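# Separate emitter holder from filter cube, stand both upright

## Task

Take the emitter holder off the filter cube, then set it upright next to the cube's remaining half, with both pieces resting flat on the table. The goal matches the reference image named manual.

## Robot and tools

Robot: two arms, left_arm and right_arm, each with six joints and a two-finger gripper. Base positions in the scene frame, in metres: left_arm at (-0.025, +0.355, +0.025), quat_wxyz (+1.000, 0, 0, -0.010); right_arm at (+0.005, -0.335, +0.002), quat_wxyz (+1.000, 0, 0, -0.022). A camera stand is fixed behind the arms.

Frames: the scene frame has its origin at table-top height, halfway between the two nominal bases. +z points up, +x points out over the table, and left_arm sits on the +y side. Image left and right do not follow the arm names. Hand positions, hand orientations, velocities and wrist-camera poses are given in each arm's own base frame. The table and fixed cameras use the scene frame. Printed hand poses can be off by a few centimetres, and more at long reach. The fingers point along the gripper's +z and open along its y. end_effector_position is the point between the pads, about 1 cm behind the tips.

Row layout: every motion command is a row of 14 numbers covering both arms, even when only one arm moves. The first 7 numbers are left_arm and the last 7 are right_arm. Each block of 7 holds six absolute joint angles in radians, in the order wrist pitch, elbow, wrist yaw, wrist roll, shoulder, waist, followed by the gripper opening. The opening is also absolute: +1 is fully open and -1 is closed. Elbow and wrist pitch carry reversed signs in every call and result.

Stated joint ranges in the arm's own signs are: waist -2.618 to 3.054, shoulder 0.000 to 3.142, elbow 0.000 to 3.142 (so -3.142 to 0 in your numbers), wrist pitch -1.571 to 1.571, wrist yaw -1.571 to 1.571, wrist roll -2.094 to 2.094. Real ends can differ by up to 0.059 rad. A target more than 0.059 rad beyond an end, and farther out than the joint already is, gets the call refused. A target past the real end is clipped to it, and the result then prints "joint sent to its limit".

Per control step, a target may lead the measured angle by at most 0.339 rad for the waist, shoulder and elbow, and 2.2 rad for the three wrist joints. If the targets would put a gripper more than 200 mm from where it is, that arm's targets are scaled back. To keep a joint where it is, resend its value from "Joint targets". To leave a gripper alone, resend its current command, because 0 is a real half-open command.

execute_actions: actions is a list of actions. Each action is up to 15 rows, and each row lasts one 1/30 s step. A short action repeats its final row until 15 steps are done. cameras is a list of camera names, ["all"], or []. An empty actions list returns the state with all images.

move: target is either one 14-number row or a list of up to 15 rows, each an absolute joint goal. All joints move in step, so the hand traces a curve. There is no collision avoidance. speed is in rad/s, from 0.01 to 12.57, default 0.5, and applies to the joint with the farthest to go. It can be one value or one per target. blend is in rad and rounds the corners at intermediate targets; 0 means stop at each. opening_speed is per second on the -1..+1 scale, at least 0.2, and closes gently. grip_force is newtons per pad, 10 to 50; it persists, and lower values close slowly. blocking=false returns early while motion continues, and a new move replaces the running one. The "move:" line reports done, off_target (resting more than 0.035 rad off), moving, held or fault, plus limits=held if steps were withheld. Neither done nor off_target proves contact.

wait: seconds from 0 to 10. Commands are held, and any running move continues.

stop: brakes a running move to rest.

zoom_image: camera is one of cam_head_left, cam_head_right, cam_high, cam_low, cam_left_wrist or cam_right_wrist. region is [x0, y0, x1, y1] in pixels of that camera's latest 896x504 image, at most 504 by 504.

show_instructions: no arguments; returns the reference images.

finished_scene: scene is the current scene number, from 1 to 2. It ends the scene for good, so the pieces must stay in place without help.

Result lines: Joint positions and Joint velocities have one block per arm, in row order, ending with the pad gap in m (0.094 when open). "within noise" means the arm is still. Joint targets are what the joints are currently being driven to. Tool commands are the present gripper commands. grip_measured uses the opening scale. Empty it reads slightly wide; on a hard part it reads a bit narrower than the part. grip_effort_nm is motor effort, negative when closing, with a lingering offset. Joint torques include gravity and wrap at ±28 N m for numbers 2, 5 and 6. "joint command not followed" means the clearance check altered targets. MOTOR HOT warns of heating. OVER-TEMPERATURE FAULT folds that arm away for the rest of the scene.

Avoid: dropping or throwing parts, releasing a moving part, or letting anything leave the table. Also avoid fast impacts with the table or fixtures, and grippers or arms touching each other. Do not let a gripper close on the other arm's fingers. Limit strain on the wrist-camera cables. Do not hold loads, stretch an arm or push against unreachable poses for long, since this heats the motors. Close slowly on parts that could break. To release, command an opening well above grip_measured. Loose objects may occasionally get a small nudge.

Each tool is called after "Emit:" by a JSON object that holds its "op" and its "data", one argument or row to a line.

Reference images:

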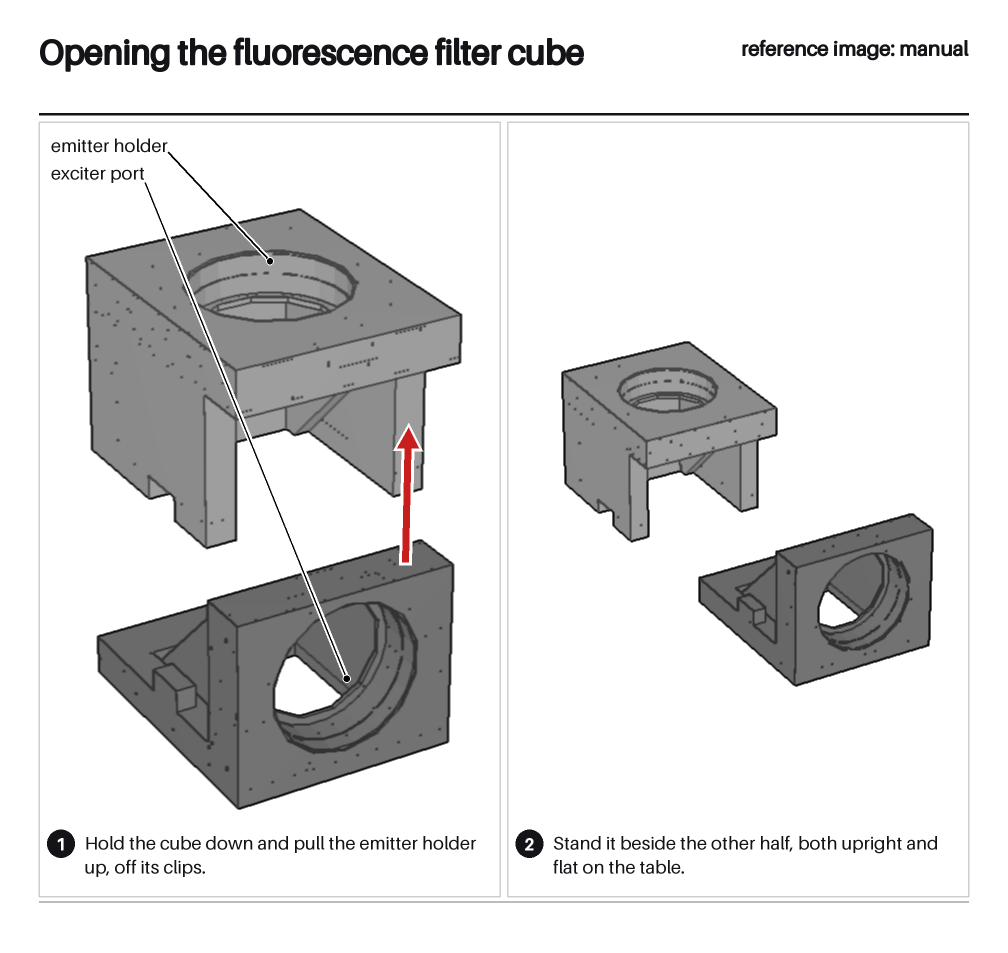

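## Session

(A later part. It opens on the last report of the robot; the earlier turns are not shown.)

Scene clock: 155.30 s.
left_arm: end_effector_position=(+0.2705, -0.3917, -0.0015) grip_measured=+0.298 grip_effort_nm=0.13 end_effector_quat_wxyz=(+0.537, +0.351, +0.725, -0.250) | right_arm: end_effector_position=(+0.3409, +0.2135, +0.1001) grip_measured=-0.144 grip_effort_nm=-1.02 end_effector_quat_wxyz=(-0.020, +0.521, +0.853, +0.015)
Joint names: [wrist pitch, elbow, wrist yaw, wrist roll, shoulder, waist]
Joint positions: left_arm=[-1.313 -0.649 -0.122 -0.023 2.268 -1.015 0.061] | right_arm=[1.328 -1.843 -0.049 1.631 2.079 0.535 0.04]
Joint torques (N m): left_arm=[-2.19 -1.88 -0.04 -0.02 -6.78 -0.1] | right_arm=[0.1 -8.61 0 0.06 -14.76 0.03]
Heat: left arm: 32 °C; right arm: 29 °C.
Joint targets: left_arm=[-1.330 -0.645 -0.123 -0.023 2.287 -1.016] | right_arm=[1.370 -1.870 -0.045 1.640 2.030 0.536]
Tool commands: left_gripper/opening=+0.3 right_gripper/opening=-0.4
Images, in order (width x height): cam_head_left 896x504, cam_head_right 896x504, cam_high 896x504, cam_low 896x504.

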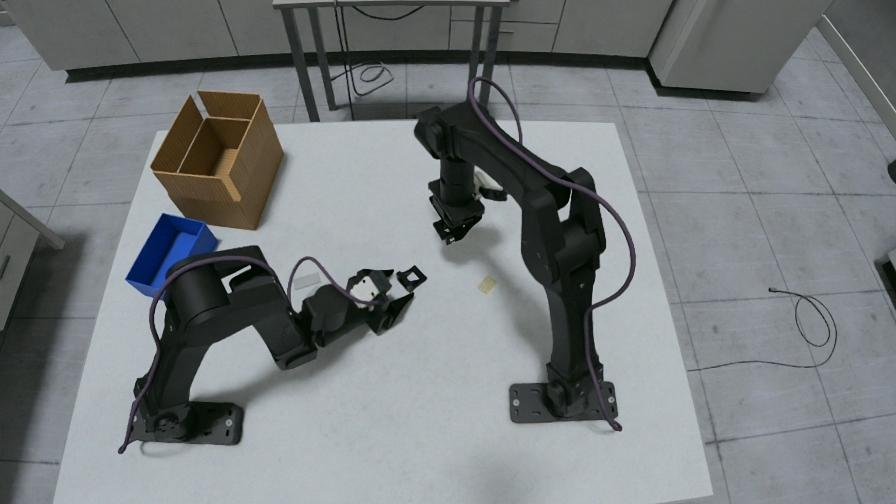

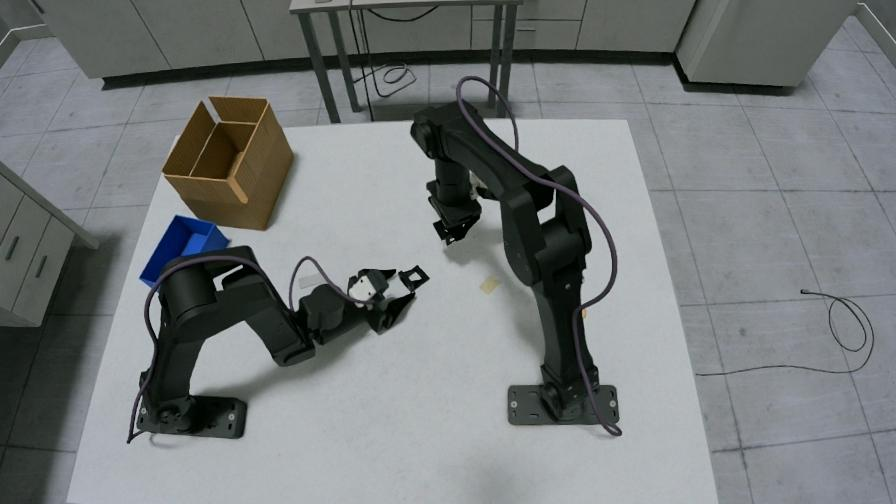

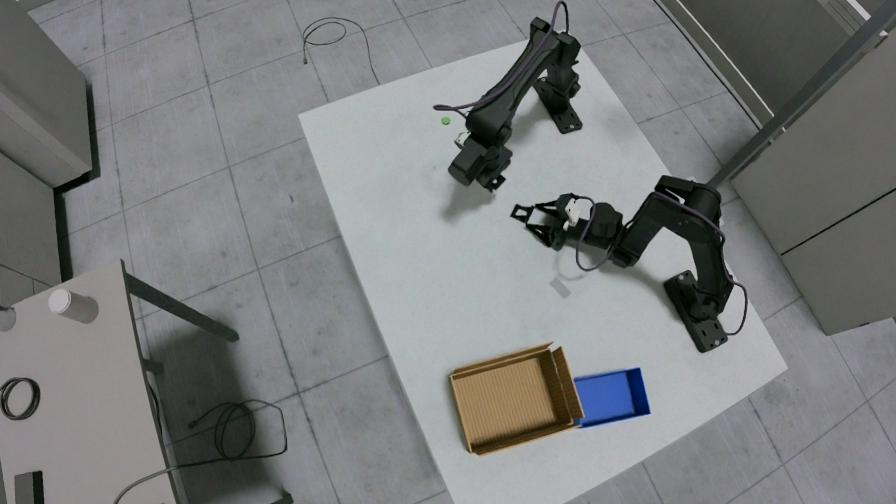

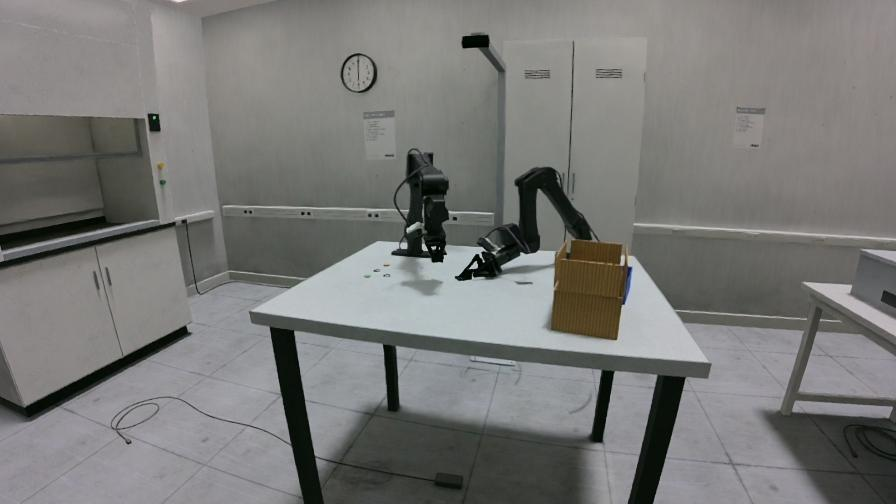

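Emit:
{"op": "move", "data": {
  "target": [
    [-1.42,-0.48,-0.133,-0.023,2.205,-1.027,0.3,1.24,-1.76,-0.045,1.64,2.065,0.536,-0.4],
    [-1.505,-0.32,-0.154,-0.023,2.115,-1.048,0.3,1.12,-1.655,-0.045,1.64,2.1,0.536,-0.4]
  ],
  "speed": 0.25,
  "blend": 0.05,
  "cameras": ["cam_left_wrist","cam_right_wrist","cam_low"]
}}

Emit:
{"op": "zoom_image", "data": {
  "camera": "cam_low",
  "region": [400, 225, 500, 295]
}}

Scene clock: 159.07 s.
left_arm: end_effector_position=(+0.2222, -0.3255, -0.0019) grip_measured=+0.298 grip_effort_nm=0.14 end_effector_quat_wxyz=(+0.515, +0.364, +0.739, -0.235) | right_arm: end_effector_position=(+0.3470, +0.2171, +0.0539) grip_measured=-0.144 grip_effort_nm=-1.02 end_effector_quat_wxyz=(-0.011, +0.520, +0.853, +0.033)
Joint names: [wrist pitch, elbow, wrist yaw, wrist roll, shoulder, waist]
Joint positions: left_arm=[-1.447 -0.325 -0.144 -0.026 2.144 -1.04 0.061] | right_arm=[1.104 -1.663 -0.049 1.631 2.082 0.535 0.04]
Joint torques (N m): left_arm=[-2.6 -0.79 -0.16 0 -8.36 -0.61] | right_arm=[-0.19 -5.15 0.01 0.06 -9.26 0.01]
Heat: left arm: 32 °C; right arm: 29 °C.
Joint targets: left_arm=[-1.505 -0.320 -0.154 -0.023 2.115 -1.048] | right_arm=[1.120 -1.655 -0.045 1.640 2.100 0.536]
move: off_target (left_arm); left_arm: the wrist pitch is farthest, 0.058 rad from its target
Images, in order (width x height): cam_low 896x504, cam_left_wrist 896x504, cam_right_wrist 896x504.

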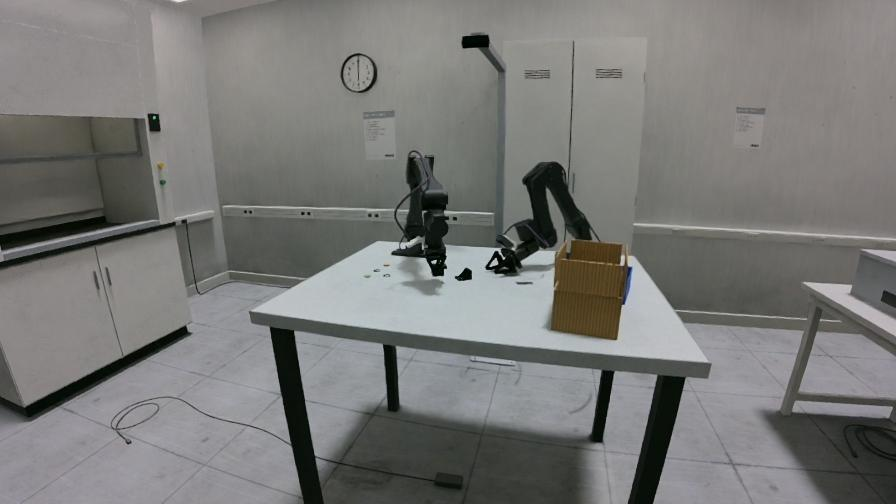

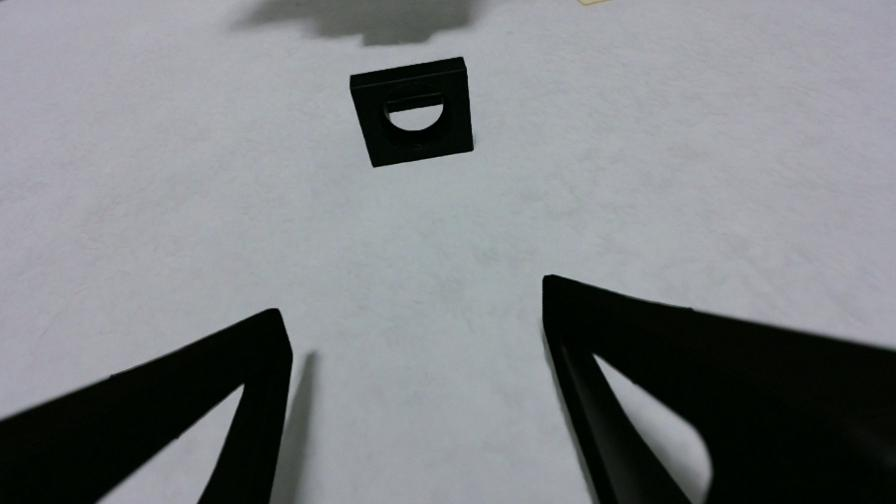

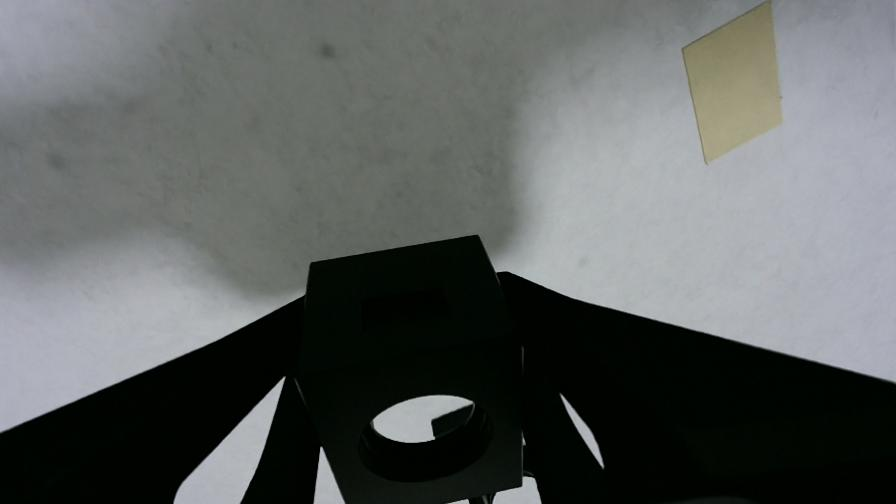

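Scaled by 5.040 from the camera's 896x504 image, which has a finer 1280x720 frame.

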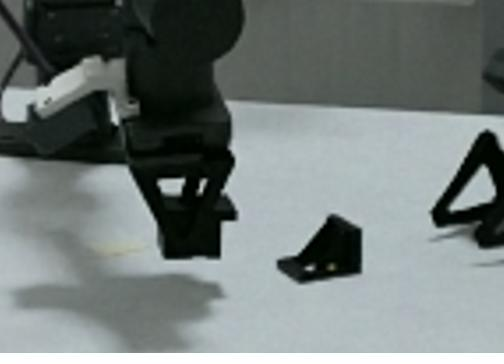

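Emit:
{"op": "move", "data": {
  "target": [-1.5,-0.32,-0.154,-0.023,2.03,-1.048,0.3,1.125,-1.66,-0.045,1.64,2.125,0.536,-0.4],
  "speed": 0.2,
  "cameras": ["cam_right_wrist","cam_low"]
}}

Emit:
{"op": "zoom_image", "data": {
  "camera": "cam_low",
  "region": [400, 225, 500, 295]
}}

Scene clock: 160.27 s.
left_arm: end_effector_position=(+0.2269, -0.3334, +0.0314) grip_measured=+0.298 grip_effort_nm=0.13 end_effector_quat_wxyz=(+0.545, +0.350, +0.718, -0.255) | right_arm: end_effector_position=(+0.3456, +0.2163, +0.0444) grip_measured=-0.144 grip_effort_nm=-1.02 end_effector_quat_wxyz=(-0.016, +0.521, +0.853, +0.022)
Joint names: [wrist pitch, elbow, wrist yaw, wrist roll, shoulder, waist]
Joint positions: left_arm=[-1.447 -0.325 -0.145 -0.026 2.055 -1.04 0.061] | right_arm=[1.104 -1.663 -0.049 1.631 2.107 0.535 0.04]
Joint torques (N m): left_arm=[-2.57 -1.26 -0.14 0.01 -7.92 -0.58] | right_arm=[-0.11 -5.53 0.01 0.07 -9.33 0.01]
Heat: left arm: 32 °C; right arm: 29 °C.
Joint targets: left_arm=[-1.500 -0.320 -0.154 -0.023 2.030 -1.048] | right_arm=[1.125 -1.660 -0.045 1.640 2.125 0.536]
move: off_target (left_arm); left_arm: the wrist pitch is farthest, 0.053 rad from its target
Images, in order (width x height): cam_low 896x504, cam_right_wrist 896x504.

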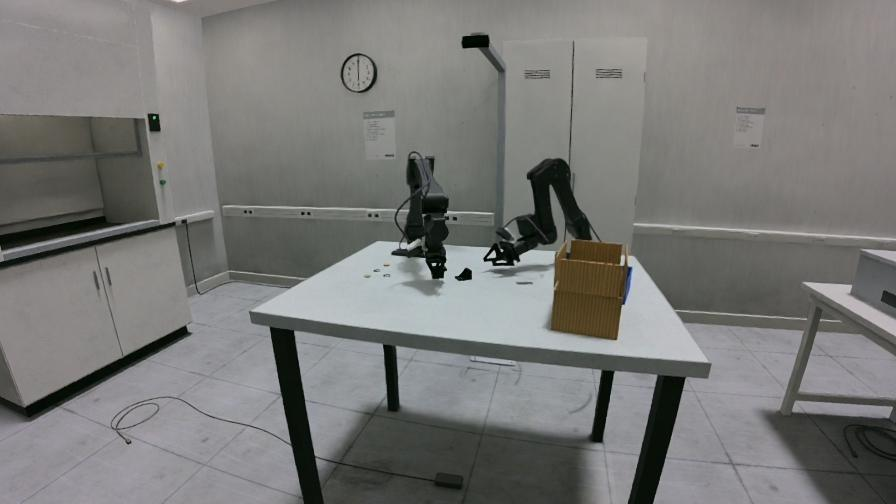

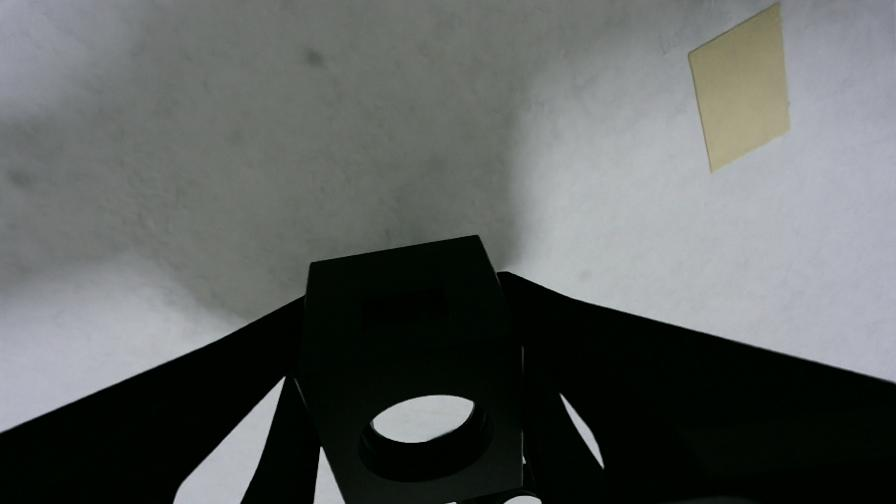

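Scaled by 5.040 from the camera's 896x504 image, which has a finer 1280x720 frame.

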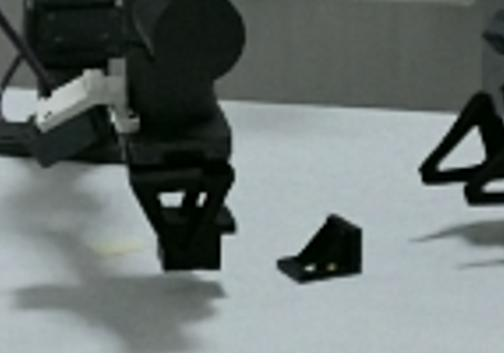

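Emit:
{"op": "move", "data": {
  "target": [-1.45,-0.32,-0.15,-0.023,2.03,-1.045,0.3,1.1,-1.63,-0.045,1.64,2.125,0.536,-0.4],
  "speed": 0.1,
  "cameras": ["cam_right_wrist","cam_low"]
}}

Emit:
{"op": "zoom_image", "data": {
  "camera": "cam_low",
  "region": [400, 225, 500, 295]
}}

Scene clock: 161.60 s.
left_arm: end_effector_position=(+0.2268, -0.3332, +0.0307) grip_measured=+0.298 grip_effort_nm=0.14 end_effector_quat_wxyz=(+0.544, +0.350, +0.719, -0.254) | right_arm: end_effector_position=(+0.3437, +0.2152, +0.0384) grip_measured=-0.144 grip_effort_nm=-1.02 end_effector_quat_wxyz=(-0.017, +0.521, +0.853, +0.020)
Joint names: [wrist pitch, elbow, wrist yaw, wrist roll, shoulder, waist]
Joint positions: left_arm=[-1.444 -0.325 -0.145 -0.026 2.055 -1.04 0.061] | right_arm=[1.083 -1.639 -0.049 1.631 2.107 0.535 0.04]
Joint torques (N m): left_arm=[-2.07 -1.25 -0.1 -0.01 -7.9 -0.35] | right_arm=[-0.16 -4.97 0.02 0.08 -9.26 0.01]
Heat: left arm: 32 °C; right arm: 29 °C.
Joint targets: left_arm=[-1.450 -0.320 -0.150 -0.023 2.030 -1.045] | right_arm=[1.100 -1.630 -0.045 1.640 2.125 0.536]
move: done
Images, in order (width x height): cam_low 896x504, cam_right_wrist 896x504.

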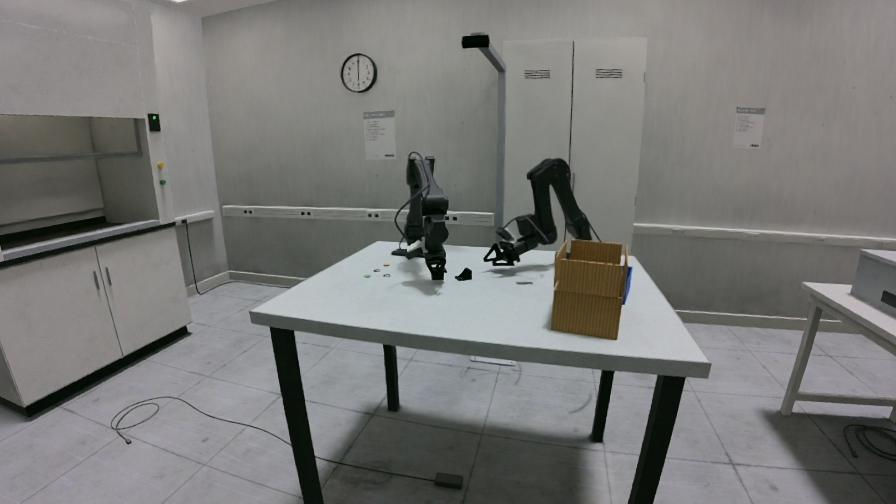

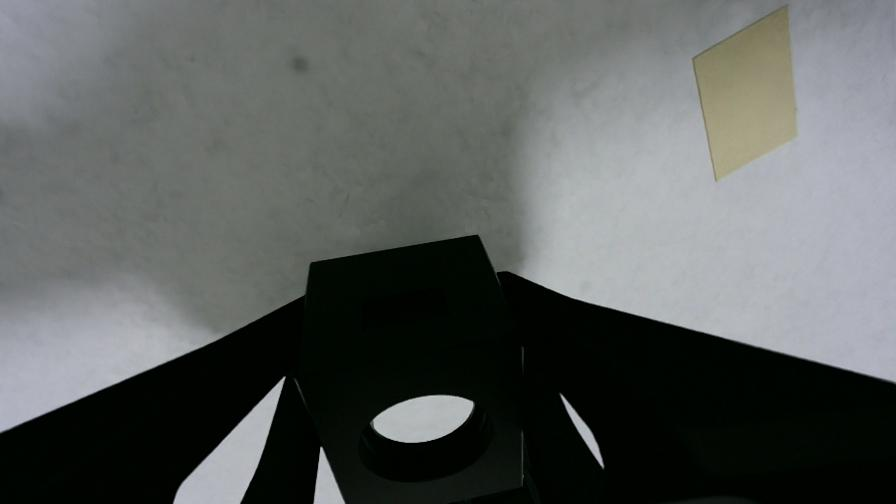

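Scaled by 5.040 from the camera's 896x504 image, which has a finer 1280x720 frame.

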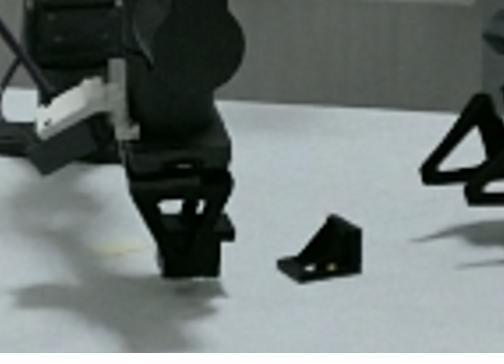

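Emit:
{"op": "move", "data": {
  "target": [-1.44,-0.32,-0.148,-0.023,2.03,-1.042,0.3,1.085,-1.6,-0.045,1.64,2.125,0.536,-0.4],
  "speed": 0.1,
  "cameras": ["cam_right_wrist","cam_low"]
}}

Emit:
{"op": "zoom_image", "data": {
  "camera": "cam_low",
  "region": [410, 245, 480, 295]
}}

Emit:
{"op": "zoom_image", "data": {
  "camera": "cam_right_wrist",
  "region": [280, 200, 580, 504]
}}

Scene clock: 163.10 s.
left_arm: end_effector_position=(+0.2266, -0.3330, +0.0299) grip_measured=+0.298 grip_effort_nm=0.13 end_effector_quat_wxyz=(+0.543, +0.351, +0.720, -0.253) | right_arm: end_effector_position=(+0.3389, +0.2123, +0.0309) grip_measured=-0.144 grip_effort_nm=-1.02 end_effector_quat_wxyz=(-0.021, +0.521, +0.853, +0.014)
Joint names: [wrist pitch, elbow, wrist yaw, wrist roll, shoulder, waist]
Joint positions: left_arm=[-1.441 -0.325 -0.145 -0.026 2.055 -1.04 0.061] | right_arm=[1.068 -1.609 -0.049 1.631 2.107 0.535 0.04]
Joint torques (N m): left_arm=[-2 -1.22 -0.09 0.01 -7.95 -0.13] | right_arm=[-0.12 -4.9 0 0.08 -9.18 0.02]
Heat: left arm: 32 °C; right arm: 29 °C.
Joint targets: left_arm=[-1.440 -0.320 -0.148 -0.023 2.030 -1.042] | right_arm=[1.085 -1.600 -0.045 1.640 2.125 0.536]
move: done
Images, in order (width x height): cam_low 896x504, cam_right_wrist 896x504.

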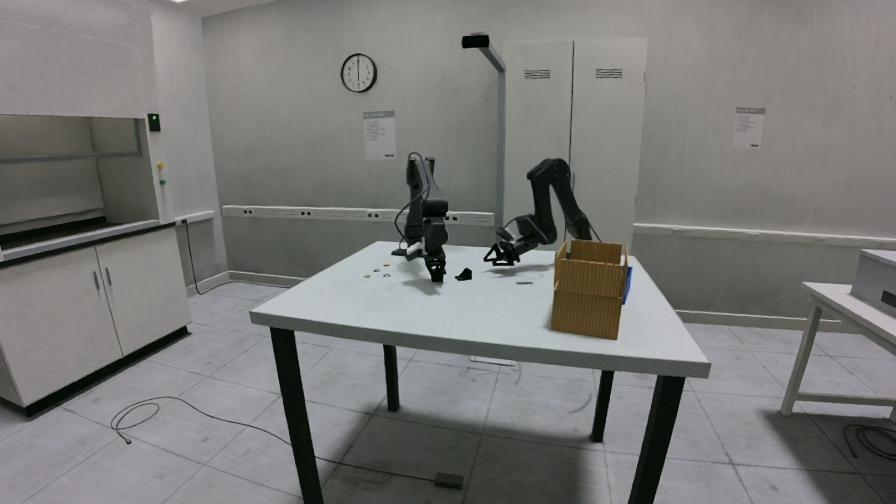

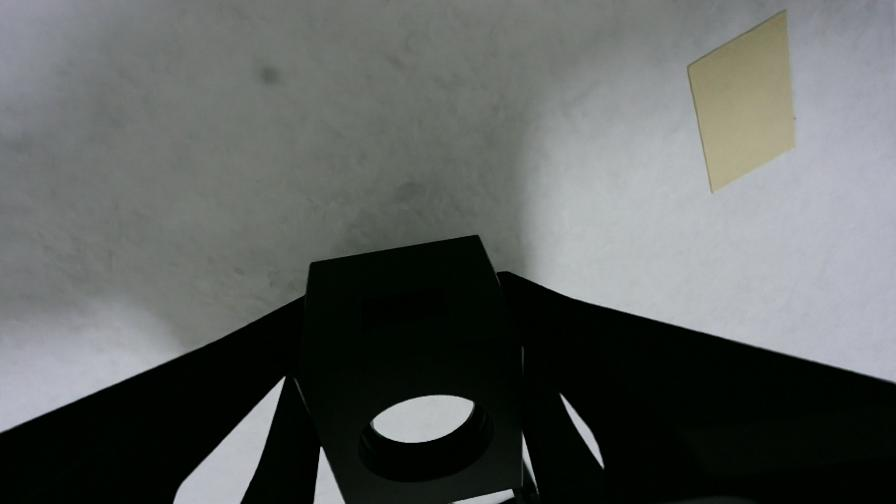

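Scaled by 7.200 from the camera's 896x504 image, which has a finer 1280x720 frame.

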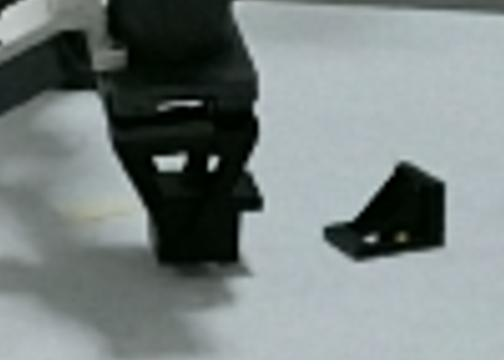

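Scaled by 1.658 from the camera's 896x504 image, which has a finer 1280x720 frame.

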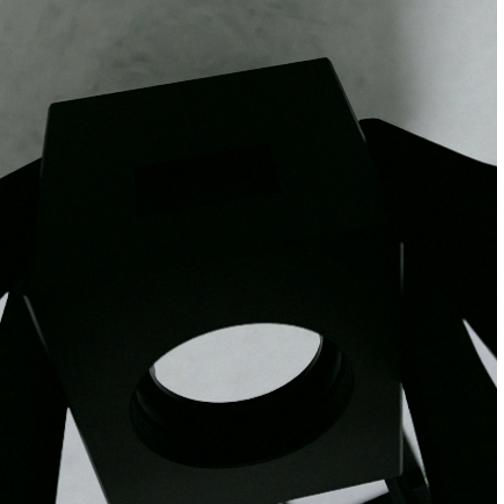

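Emit:
{"op": "move", "data": {
  "target": [-1.44,-0.32,-0.148,-0.023,2.03,-1.042,0.3,1.075,-1.585,-0.045,1.64,2.128,0.536,-0.4],
  "speed": 0.06,
  "cameras": ["cam_right_wrist","cam_low"]
}}

Emit:
{"op": "zoom_image", "data": {
  "camera": "cam_low",
  "region": [410, 245, 480, 295]
}}

Scene clock: 164.13 s.
left_arm: end_effector_position=(+0.2266, -0.3330, +0.0299) grip_measured=+0.298 grip_effort_nm=0.13 end_effector_quat_wxyz=(+0.543, +0.351, +0.720, -0.253) | right_arm: end_effector_position=(+0.3370, +0.2112, +0.0274) grip_measured=-0.144 grip_effort_nm=-1.02 end_effector_quat_wxyz=(-0.022, +0.521, +0.853, +0.012)
Joint names: [wrist pitch, elbow, wrist yaw, wrist roll, shoulder, waist]
Joint positions: left_arm=[-1.441 -0.325 -0.145 -0.026 2.055 -1.04 0.061] | right_arm=[1.058 -1.594 -0.049 1.631 2.107 0.535 0.04]
Joint torques (N m): left_arm=[-2.01 -1.25 -0.09 0.01 -7.92 -0.06] | right_arm=[-0.12 -4.83 0.01 0.07 -8.92 0.02]
Heat: left arm: 32 °C; right arm: 29 °C.
Joint targets: left_arm=[-1.440 -0.320 -0.148 -0.023 2.030 -1.042] | right_arm=[1.075 -1.585 -0.045 1.640 2.128 0.536]
move: done
Images, in order (width x height): cam_low 896x504, cam_right_wrist 896x504.

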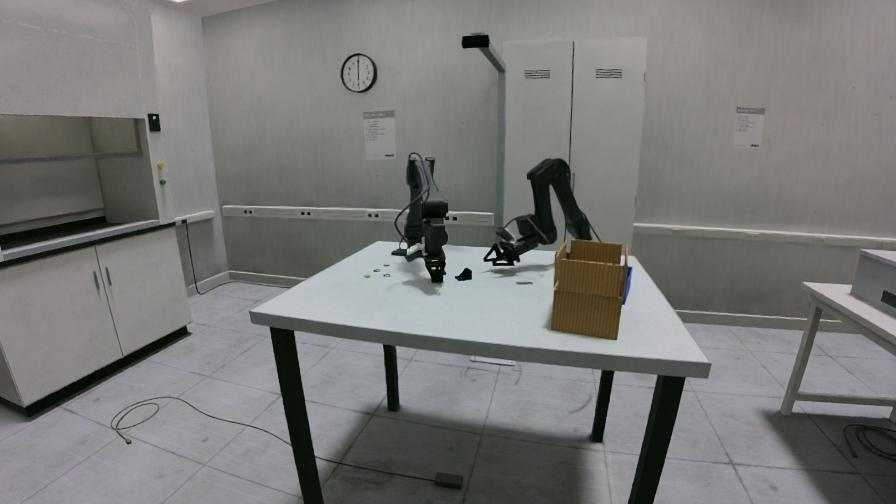

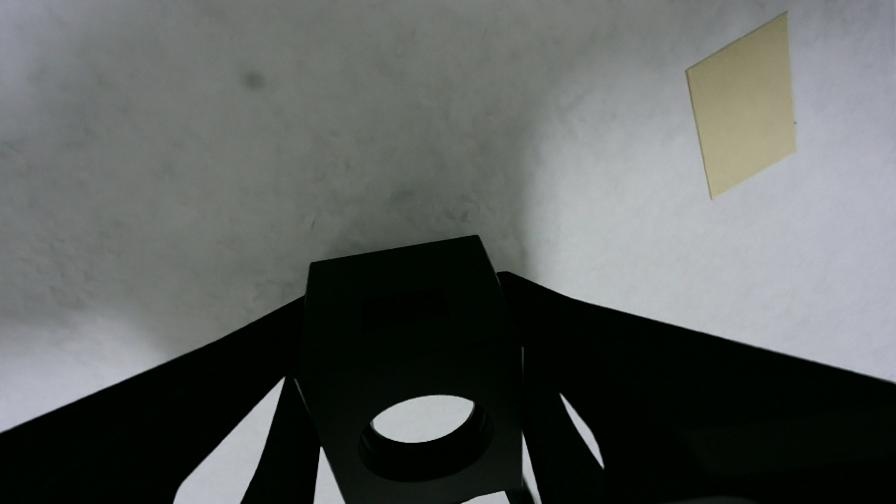

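Scaled by 7.200 from the camera's 896x504 image, which has a finer 1280x720 frame.

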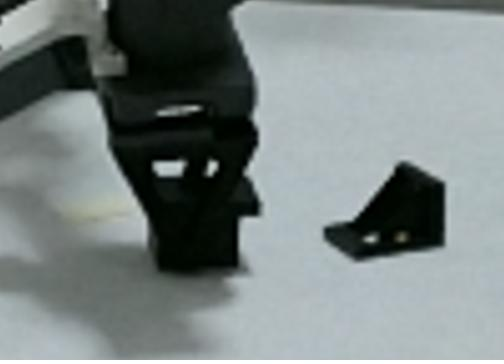

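Emit:
{"op": "move", "data": {
  "target": [-1.44,-0.32,-0.148,-0.023,2.03,-1.042,0.3,1.065,-1.573,-0.045,1.64,2.13,0.536,-0.4],
  "speed": 0.06,
  "cameras": ["cam_right_wrist","cam_low"]
}}

Emit:
{"op": "zoom_image", "data": {
  "camera": "cam_low",
  "region": [410, 245, 480, 295]
}}

Scene clock: 165.33 s.
left_arm: end_effector_position=(+0.2266, -0.3330, +0.0299) grip_measured=+0.298 grip_effort_nm=0.13 end_effector_quat_wxyz=(+0.543, +0.351, +0.720, -0.253) | right_arm: end_effector_position=(+0.3359, +0.2105, +0.0245) grip_measured=-0.144 grip_effort_nm=-1.02 end_effector_quat_wxyz=(-0.022, +0.521, +0.853, +0.011)
Joint names: [wrist pitch, elbow, wrist yaw, wrist roll, shoulder, waist]
Joint positions: left_arm=[-1.441 -0.325 -0.145 -0.026 2.055 -1.04 0.061] | right_arm=[1.048 -1.582 -0.049 1.631 2.107 0.535 0.04]
Joint torques (N m): left_arm=[-2.01 -1.26 -0.1 0.01 -7.98 -0.1] | right_arm=[-0.11 -4.78 0.02 0.07 -8.77 0.05]
Heat: left arm: 32 °C; right arm: 29 °C.
Joint targets: left_arm=[-1.440 -0.320 -0.148 -0.023 2.030 -1.042] | right_arm=[1.065 -1.573 -0.045 1.640 2.130 0.536]
move: done
Images, in order (width x height): cam_low 896x504, cam_right_wrist 896x504.

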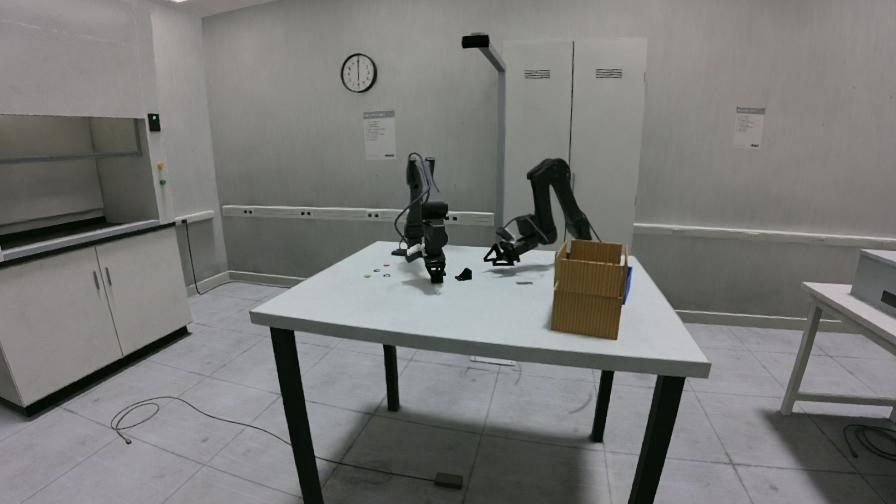

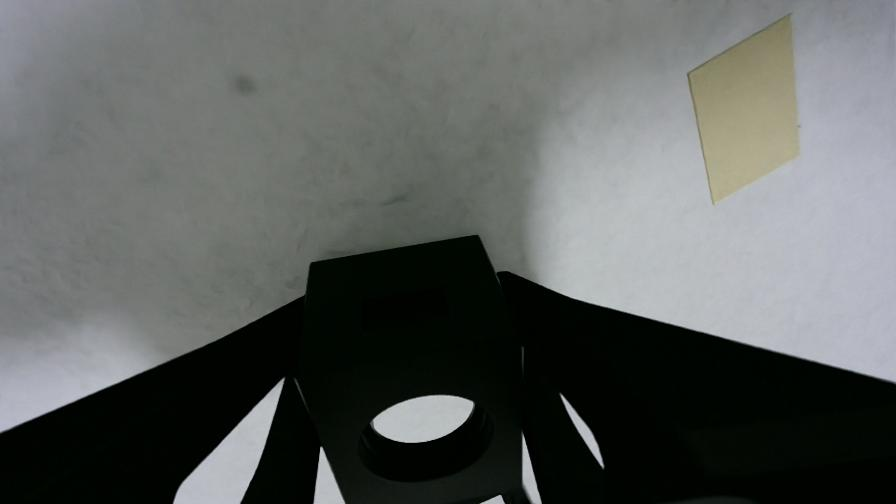

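Scaled by 7.200 from the camera's 896x504 image, which has a finer 1280x720 frame.

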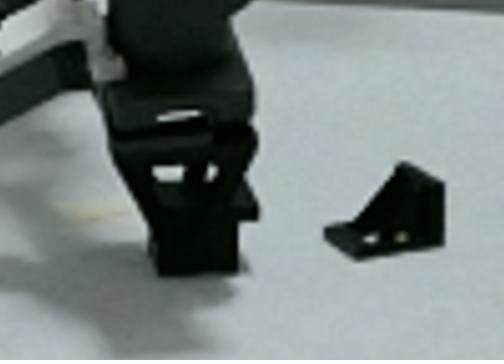

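Emit:
{"op": "move", "data": {
  "target": [-1.44,-0.32,-0.148,-0.023,2.03,-1.042,0.3,1.056,-1.564,-0.045,1.64,2.13,0.536,-0.4],
  "speed": 0.06,
  "cameras": ["cam_right_wrist","cam_low"]
}}

Emit:
{"op": "zoom_image", "data": {
  "camera": "cam_low",
  "region": [410, 245, 480, 295]
}}

Emit:
{"op": "zoom_image", "data": {
  "camera": "cam_right_wrist",
  "region": [260, 180, 560, 330]
}}

Scene clock: 166.43 s.
left_arm: end_effector_position=(+0.2266, -0.3330, +0.0299) grip_measured=+0.298 grip_effort_nm=0.13 end_effector_quat_wxyz=(+0.543, +0.351, +0.720, -0.253) | right_arm: end_effector_position=(+0.3361, +0.2114, +0.0238) grip_measured=-0.144 grip_effort_nm=-1.02 end_effector_quat_wxyz=(-0.023, +0.521, +0.853, +0.013)
Joint names: [wrist pitch, elbow, wrist yaw, wrist roll, shoulder, waist]
Joint positions: left_arm=[-1.441 -0.325 -0.145 -0.026 2.055 -1.04 0.061] | right_arm=[1.042 -1.58 -0.053 1.631 2.107 0.535 0.04]
Joint torques (N m): left_arm=[-2 -1.24 -0.08 0 -7.9 -0.12] | right_arm=[-0.14 -4.3 0.09 0.07 -8.8 0.01]
Heat: left arm: 32 °C; right arm: 29 °C.
Joint targets: left_arm=[-1.440 -0.320 -0.148 -0.023 2.030 -1.042] | right_arm=[1.056 -1.564 -0.045 1.640 2.130 0.536]
move: done
Images, in order (width x height): cam_low 896x504, cam_right_wrist 896x504.

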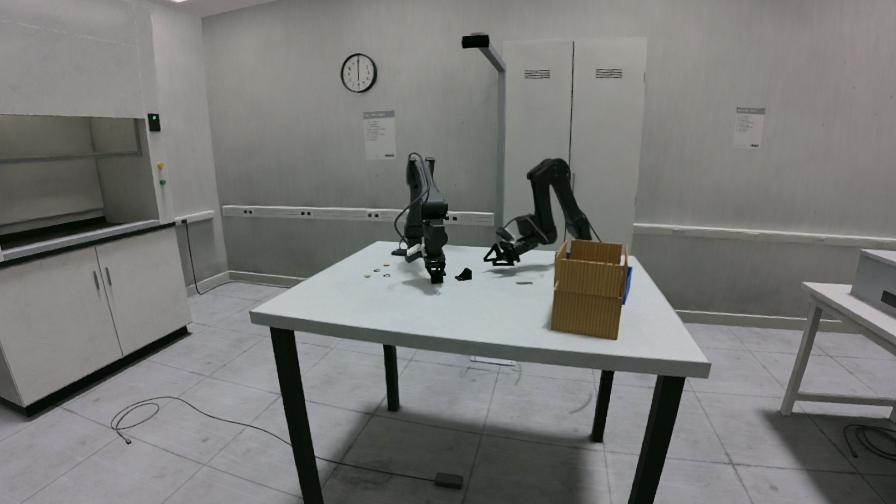

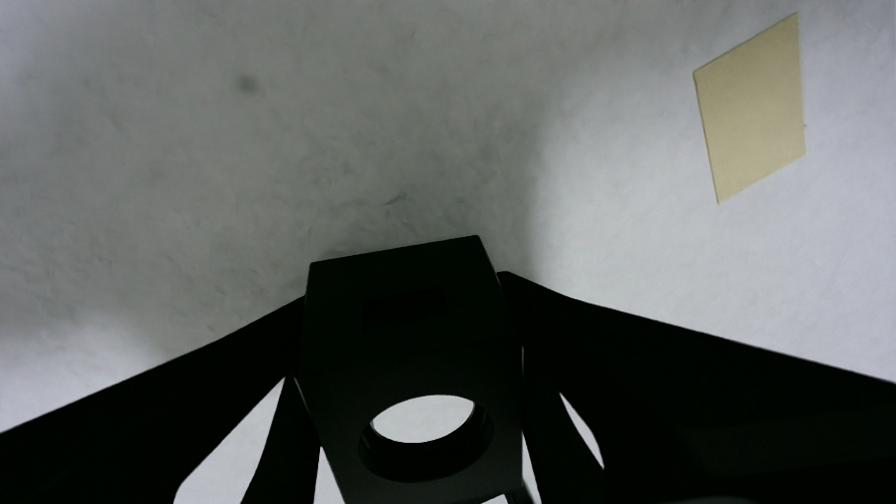

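Scaled by 7.200 from the camera's 896x504 image, which has a finer 1280x720 frame.

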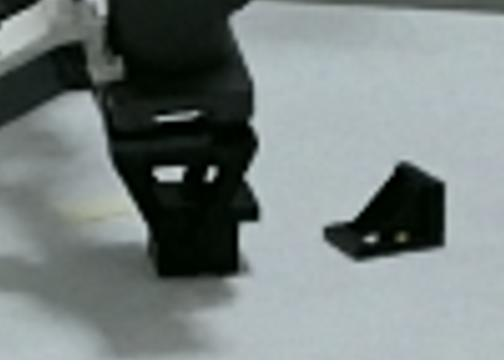

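Scaled by 1.680 from the camera's 896x504 image, which has a finer 1280x720 frame.

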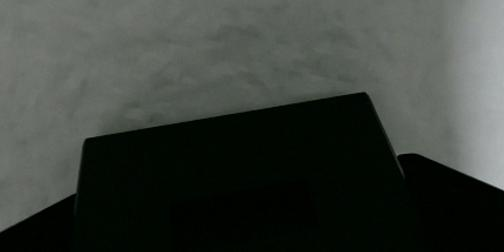

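Emit:
{"op": "move", "data": {
  "target": [-1.44,-0.32,-0.148,-0.023,2.03,-1.042,0.3,1.056,-1.568,-0.049,1.636,2.13,0.536,0.2],
  "speed": 0.1,
  "opening_speed": 0.4,
  "cameras": ["cam_right_wrist","cam_low"]
}}

Emit:
{"op": "zoom_image", "data": {
  "camera": "cam_low",
  "region": [410, 245, 480, 295]
}}

Scene clock: 168.77 s.
left_arm: end_effector_position=(+0.2266, -0.3330, +0.0299) grip_measured=+0.298 grip_effort_nm=0.14 end_effector_quat_wxyz=(+0.543, +0.351, +0.720, -0.253) | right_arm: end_effector_position=(+0.3361, +0.2119, +0.0236) grip_measured=+0.197 grip_effort_nm=0.14 end_effector_quat_wxyz=(-0.024, +0.521, +0.853, +0.014)
Joint names: [wrist pitch, elbow, wrist yaw, wrist roll, shoulder, waist]
Joint positions: left_arm=[-1.441 -0.325 -0.145 -0.026 2.055 -1.04 0.061] | right_arm=[1.041 -1.58 -0.055 1.631 2.108 0.535 0.056]
Joint torques (N m): left_arm=[-2.01 -1.21 -0.1 0 -7.97 -0.14] | right_arm=[-0.13 -4.6 0.03 0.03 -8.81 0.06]
Heat: left arm: 32 °C; right arm: 29 °C.
Joint targets: left_arm=[-1.440 -0.320 -0.148 -0.023 2.030 -1.042] | right_arm=[1.056 -1.568 -0.049 1.636 2.130 0.536]
move: done
Images, in order (width x height): cam_low 896x504, cam_right_wrist 896x504.

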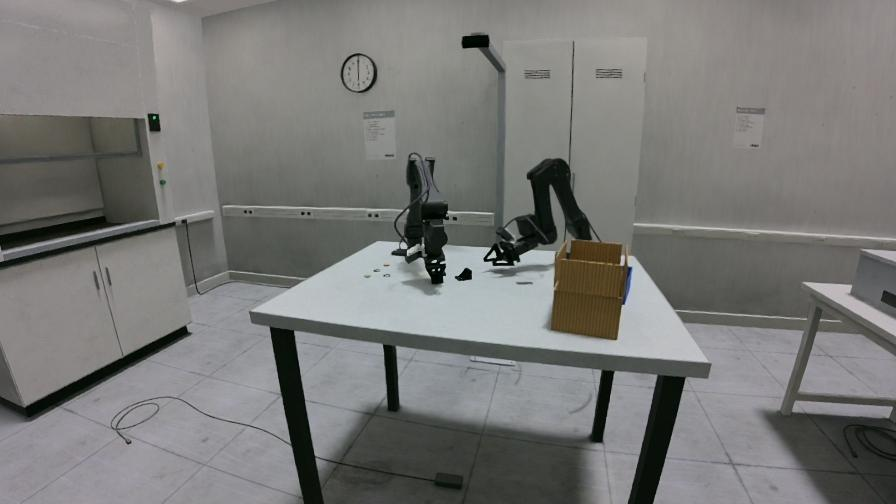

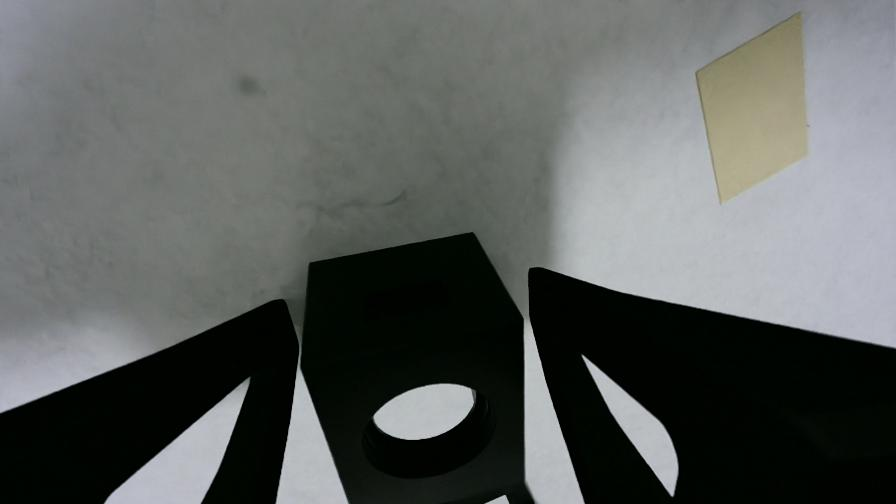

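Scaled by 7.200 from the camera's 896x504 image, which has a finer 1280x720 frame.

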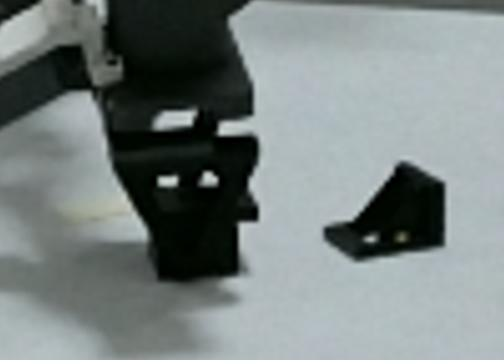

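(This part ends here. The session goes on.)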